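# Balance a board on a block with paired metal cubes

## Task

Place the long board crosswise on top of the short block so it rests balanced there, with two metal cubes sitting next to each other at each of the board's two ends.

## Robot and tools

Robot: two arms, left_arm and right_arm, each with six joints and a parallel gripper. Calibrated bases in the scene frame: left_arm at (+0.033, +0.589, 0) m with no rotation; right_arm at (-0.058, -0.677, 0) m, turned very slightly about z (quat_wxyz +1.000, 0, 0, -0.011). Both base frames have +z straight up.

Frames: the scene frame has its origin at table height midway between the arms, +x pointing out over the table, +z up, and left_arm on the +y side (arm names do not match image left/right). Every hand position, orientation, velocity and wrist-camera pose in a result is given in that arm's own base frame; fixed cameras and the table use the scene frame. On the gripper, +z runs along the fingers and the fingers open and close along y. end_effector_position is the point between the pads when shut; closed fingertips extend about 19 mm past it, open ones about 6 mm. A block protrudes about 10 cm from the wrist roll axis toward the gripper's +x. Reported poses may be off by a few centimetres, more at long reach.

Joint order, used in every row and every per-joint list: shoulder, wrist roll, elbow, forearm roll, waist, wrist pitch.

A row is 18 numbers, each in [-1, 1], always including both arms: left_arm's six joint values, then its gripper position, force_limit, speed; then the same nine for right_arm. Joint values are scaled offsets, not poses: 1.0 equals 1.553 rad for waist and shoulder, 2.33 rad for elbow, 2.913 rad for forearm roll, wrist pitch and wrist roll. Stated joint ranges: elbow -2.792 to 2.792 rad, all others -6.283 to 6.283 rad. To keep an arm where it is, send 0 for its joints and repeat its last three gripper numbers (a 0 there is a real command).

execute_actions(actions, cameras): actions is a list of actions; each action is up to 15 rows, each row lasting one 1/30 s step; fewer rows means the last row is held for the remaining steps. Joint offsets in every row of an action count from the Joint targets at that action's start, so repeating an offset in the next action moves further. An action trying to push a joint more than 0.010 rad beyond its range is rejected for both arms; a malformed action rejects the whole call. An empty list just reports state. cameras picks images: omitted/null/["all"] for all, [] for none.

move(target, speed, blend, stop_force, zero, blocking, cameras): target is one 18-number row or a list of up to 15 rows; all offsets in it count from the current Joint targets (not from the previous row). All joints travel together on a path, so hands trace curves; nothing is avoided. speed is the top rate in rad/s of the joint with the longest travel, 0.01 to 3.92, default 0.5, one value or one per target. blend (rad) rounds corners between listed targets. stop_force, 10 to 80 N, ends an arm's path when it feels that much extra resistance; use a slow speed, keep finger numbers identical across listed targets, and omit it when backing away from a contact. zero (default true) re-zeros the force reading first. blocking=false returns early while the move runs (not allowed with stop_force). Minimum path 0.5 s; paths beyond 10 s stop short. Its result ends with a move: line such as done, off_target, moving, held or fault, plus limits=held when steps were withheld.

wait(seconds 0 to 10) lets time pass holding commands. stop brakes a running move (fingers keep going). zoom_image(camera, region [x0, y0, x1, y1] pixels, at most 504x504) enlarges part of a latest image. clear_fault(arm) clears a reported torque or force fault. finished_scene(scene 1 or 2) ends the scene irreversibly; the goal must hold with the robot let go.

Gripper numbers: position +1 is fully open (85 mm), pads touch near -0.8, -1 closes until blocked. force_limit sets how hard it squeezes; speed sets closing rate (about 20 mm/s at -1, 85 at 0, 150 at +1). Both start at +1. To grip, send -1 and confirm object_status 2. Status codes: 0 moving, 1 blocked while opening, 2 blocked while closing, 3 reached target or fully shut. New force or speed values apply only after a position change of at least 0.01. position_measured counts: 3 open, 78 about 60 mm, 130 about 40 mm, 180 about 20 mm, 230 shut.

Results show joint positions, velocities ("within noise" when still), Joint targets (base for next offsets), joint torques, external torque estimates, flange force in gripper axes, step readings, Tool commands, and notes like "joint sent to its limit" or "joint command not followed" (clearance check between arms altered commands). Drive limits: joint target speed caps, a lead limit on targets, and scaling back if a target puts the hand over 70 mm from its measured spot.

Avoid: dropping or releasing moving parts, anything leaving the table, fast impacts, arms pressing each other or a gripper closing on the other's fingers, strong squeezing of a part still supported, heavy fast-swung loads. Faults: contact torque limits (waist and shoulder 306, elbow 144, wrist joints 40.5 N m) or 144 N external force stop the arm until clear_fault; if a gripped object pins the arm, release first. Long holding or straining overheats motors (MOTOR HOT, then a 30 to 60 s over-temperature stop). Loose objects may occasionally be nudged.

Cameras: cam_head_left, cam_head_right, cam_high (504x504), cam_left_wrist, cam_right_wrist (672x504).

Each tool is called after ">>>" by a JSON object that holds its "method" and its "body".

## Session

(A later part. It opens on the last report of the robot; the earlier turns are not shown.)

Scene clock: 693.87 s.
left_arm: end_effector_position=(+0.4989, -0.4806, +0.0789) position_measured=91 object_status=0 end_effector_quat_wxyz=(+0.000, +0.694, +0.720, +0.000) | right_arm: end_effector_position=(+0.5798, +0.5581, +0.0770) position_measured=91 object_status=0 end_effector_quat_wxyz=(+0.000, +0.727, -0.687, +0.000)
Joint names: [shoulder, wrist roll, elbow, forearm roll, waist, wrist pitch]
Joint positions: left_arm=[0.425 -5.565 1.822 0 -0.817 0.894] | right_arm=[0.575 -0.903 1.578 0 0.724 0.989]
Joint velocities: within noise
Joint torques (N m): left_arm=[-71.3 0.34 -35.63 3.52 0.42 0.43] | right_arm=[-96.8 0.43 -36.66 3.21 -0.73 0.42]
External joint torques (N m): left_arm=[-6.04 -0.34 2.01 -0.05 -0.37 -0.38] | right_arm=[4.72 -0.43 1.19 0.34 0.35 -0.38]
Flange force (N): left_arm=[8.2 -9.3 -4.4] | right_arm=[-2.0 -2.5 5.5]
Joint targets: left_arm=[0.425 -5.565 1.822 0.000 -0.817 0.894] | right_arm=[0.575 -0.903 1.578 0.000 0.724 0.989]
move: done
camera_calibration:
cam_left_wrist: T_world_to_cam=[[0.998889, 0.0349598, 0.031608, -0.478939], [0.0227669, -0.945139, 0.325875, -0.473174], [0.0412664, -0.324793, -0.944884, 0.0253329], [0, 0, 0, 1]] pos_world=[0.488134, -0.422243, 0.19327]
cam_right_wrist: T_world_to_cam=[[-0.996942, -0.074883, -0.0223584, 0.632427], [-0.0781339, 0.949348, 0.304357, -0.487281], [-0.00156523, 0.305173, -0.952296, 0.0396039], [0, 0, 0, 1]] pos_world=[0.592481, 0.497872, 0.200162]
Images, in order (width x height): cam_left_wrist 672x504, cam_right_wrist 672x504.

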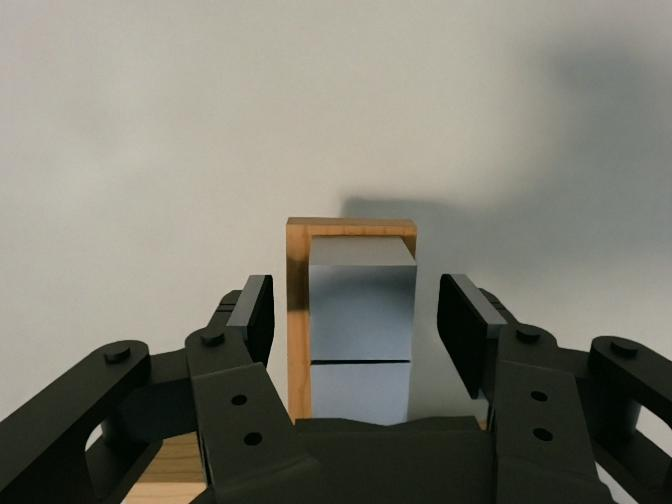

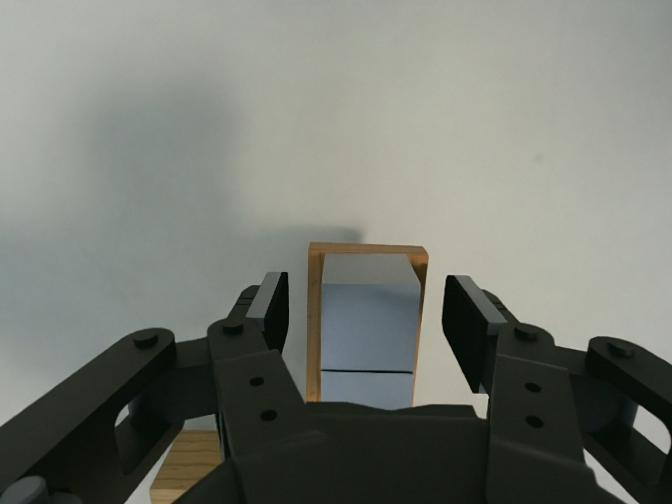

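>>> {"method": "move", "body": {"target": [[-0.0377,0,-0.0190,0,0,0.0355,0.3,-0.8,-1,-0.0330,0,-0.0191,0,0,0.0327,0.3,-0.8,-1],[-0.0377,0,-0.0190,0,0.2576,0.0355,0.3,-0.8,-1,-0.0330,0,-0.0191,0,-0.2576,0.0327,0.3,-0.8,-1]], "speed": [0.06,0.25], "cameras": ["cam_head_left","cam_high"]}}

>>> {"method": "zoom_image", "body": {"camera": "cam_head_left", "region": [200, 290, 340, 380]}}

Scene clock: 705.13 s.
left_arm: end_effector_position=(+0.6467, -0.2483, +0.1395) position_measured=91 object_status=3 end_effector_quat_wxyz=(+0.000, +0.537, +0.843, +0.000) | right_arm: end_effector_position=(+0.7517, +0.2882, +0.1396) position_measured=91 object_status=3 end_effector_quat_wxyz=(+0.000, -0.575, +0.818, +0.000)
Joint names: [shoulder, wrist roll, elbow, forearm roll, waist, wrist pitch]
Joint positions: left_arm=[0.367 -5.565 1.778 0 -0.417 0.997] | right_arm=[0.524 -0.903 1.533 0 0.323 1.085]
Joint velocities: within noise
Joint torques (N m): left_arm=[-68.63 0.32 -38.34 3.72 0.65 0.54] | right_arm=[-93.7 0.38 -38.86 3.39 -0.14 0.38]
External joint torques (N m): left_arm=[-5.53 -0.32 2.12 0.01 -0.71 -0.49] | right_arm=[3.12 -0.38 0.92 0.41 -0.27 -0.34]
Flange force (N): left_arm=[7.9 -9.7 -2.4] | right_arm=[-0.7 -2.0 3.6]
Joint targets: left_arm=[0.367 -5.565 1.778 0.000 -0.416 0.997] | right_arm=[0.524 -0.903 1.533 0.000 0.323 1.085]
move: done
Images, in order (width x height): cam_head_left 504x504, cam_high 504x504.

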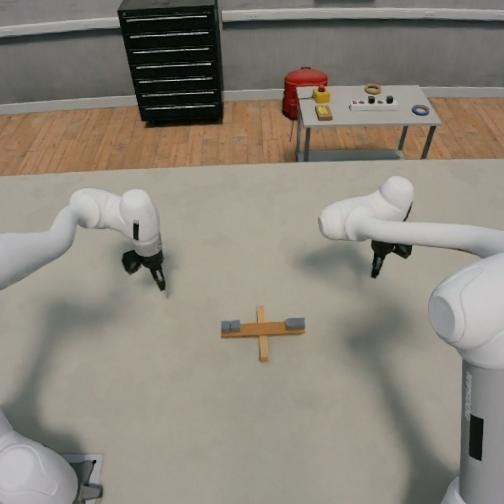

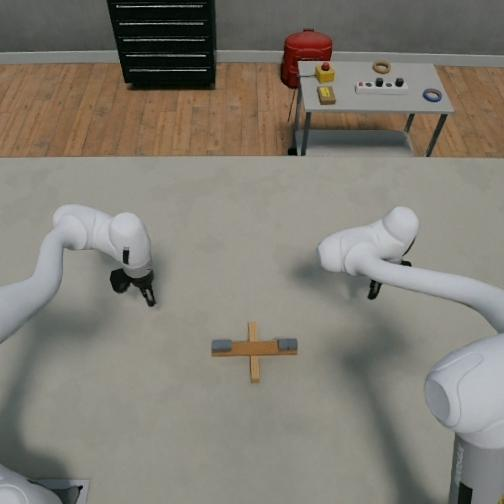

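Scaled by 3.600 from the camera's 504x504 image, which has a finer 720x720 frame.

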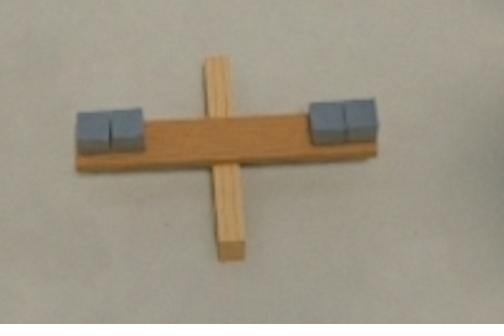

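Balanced.

>>> {"method": "finished_scene", "body": {"scene": 1}}

The scene is finished: the task was done.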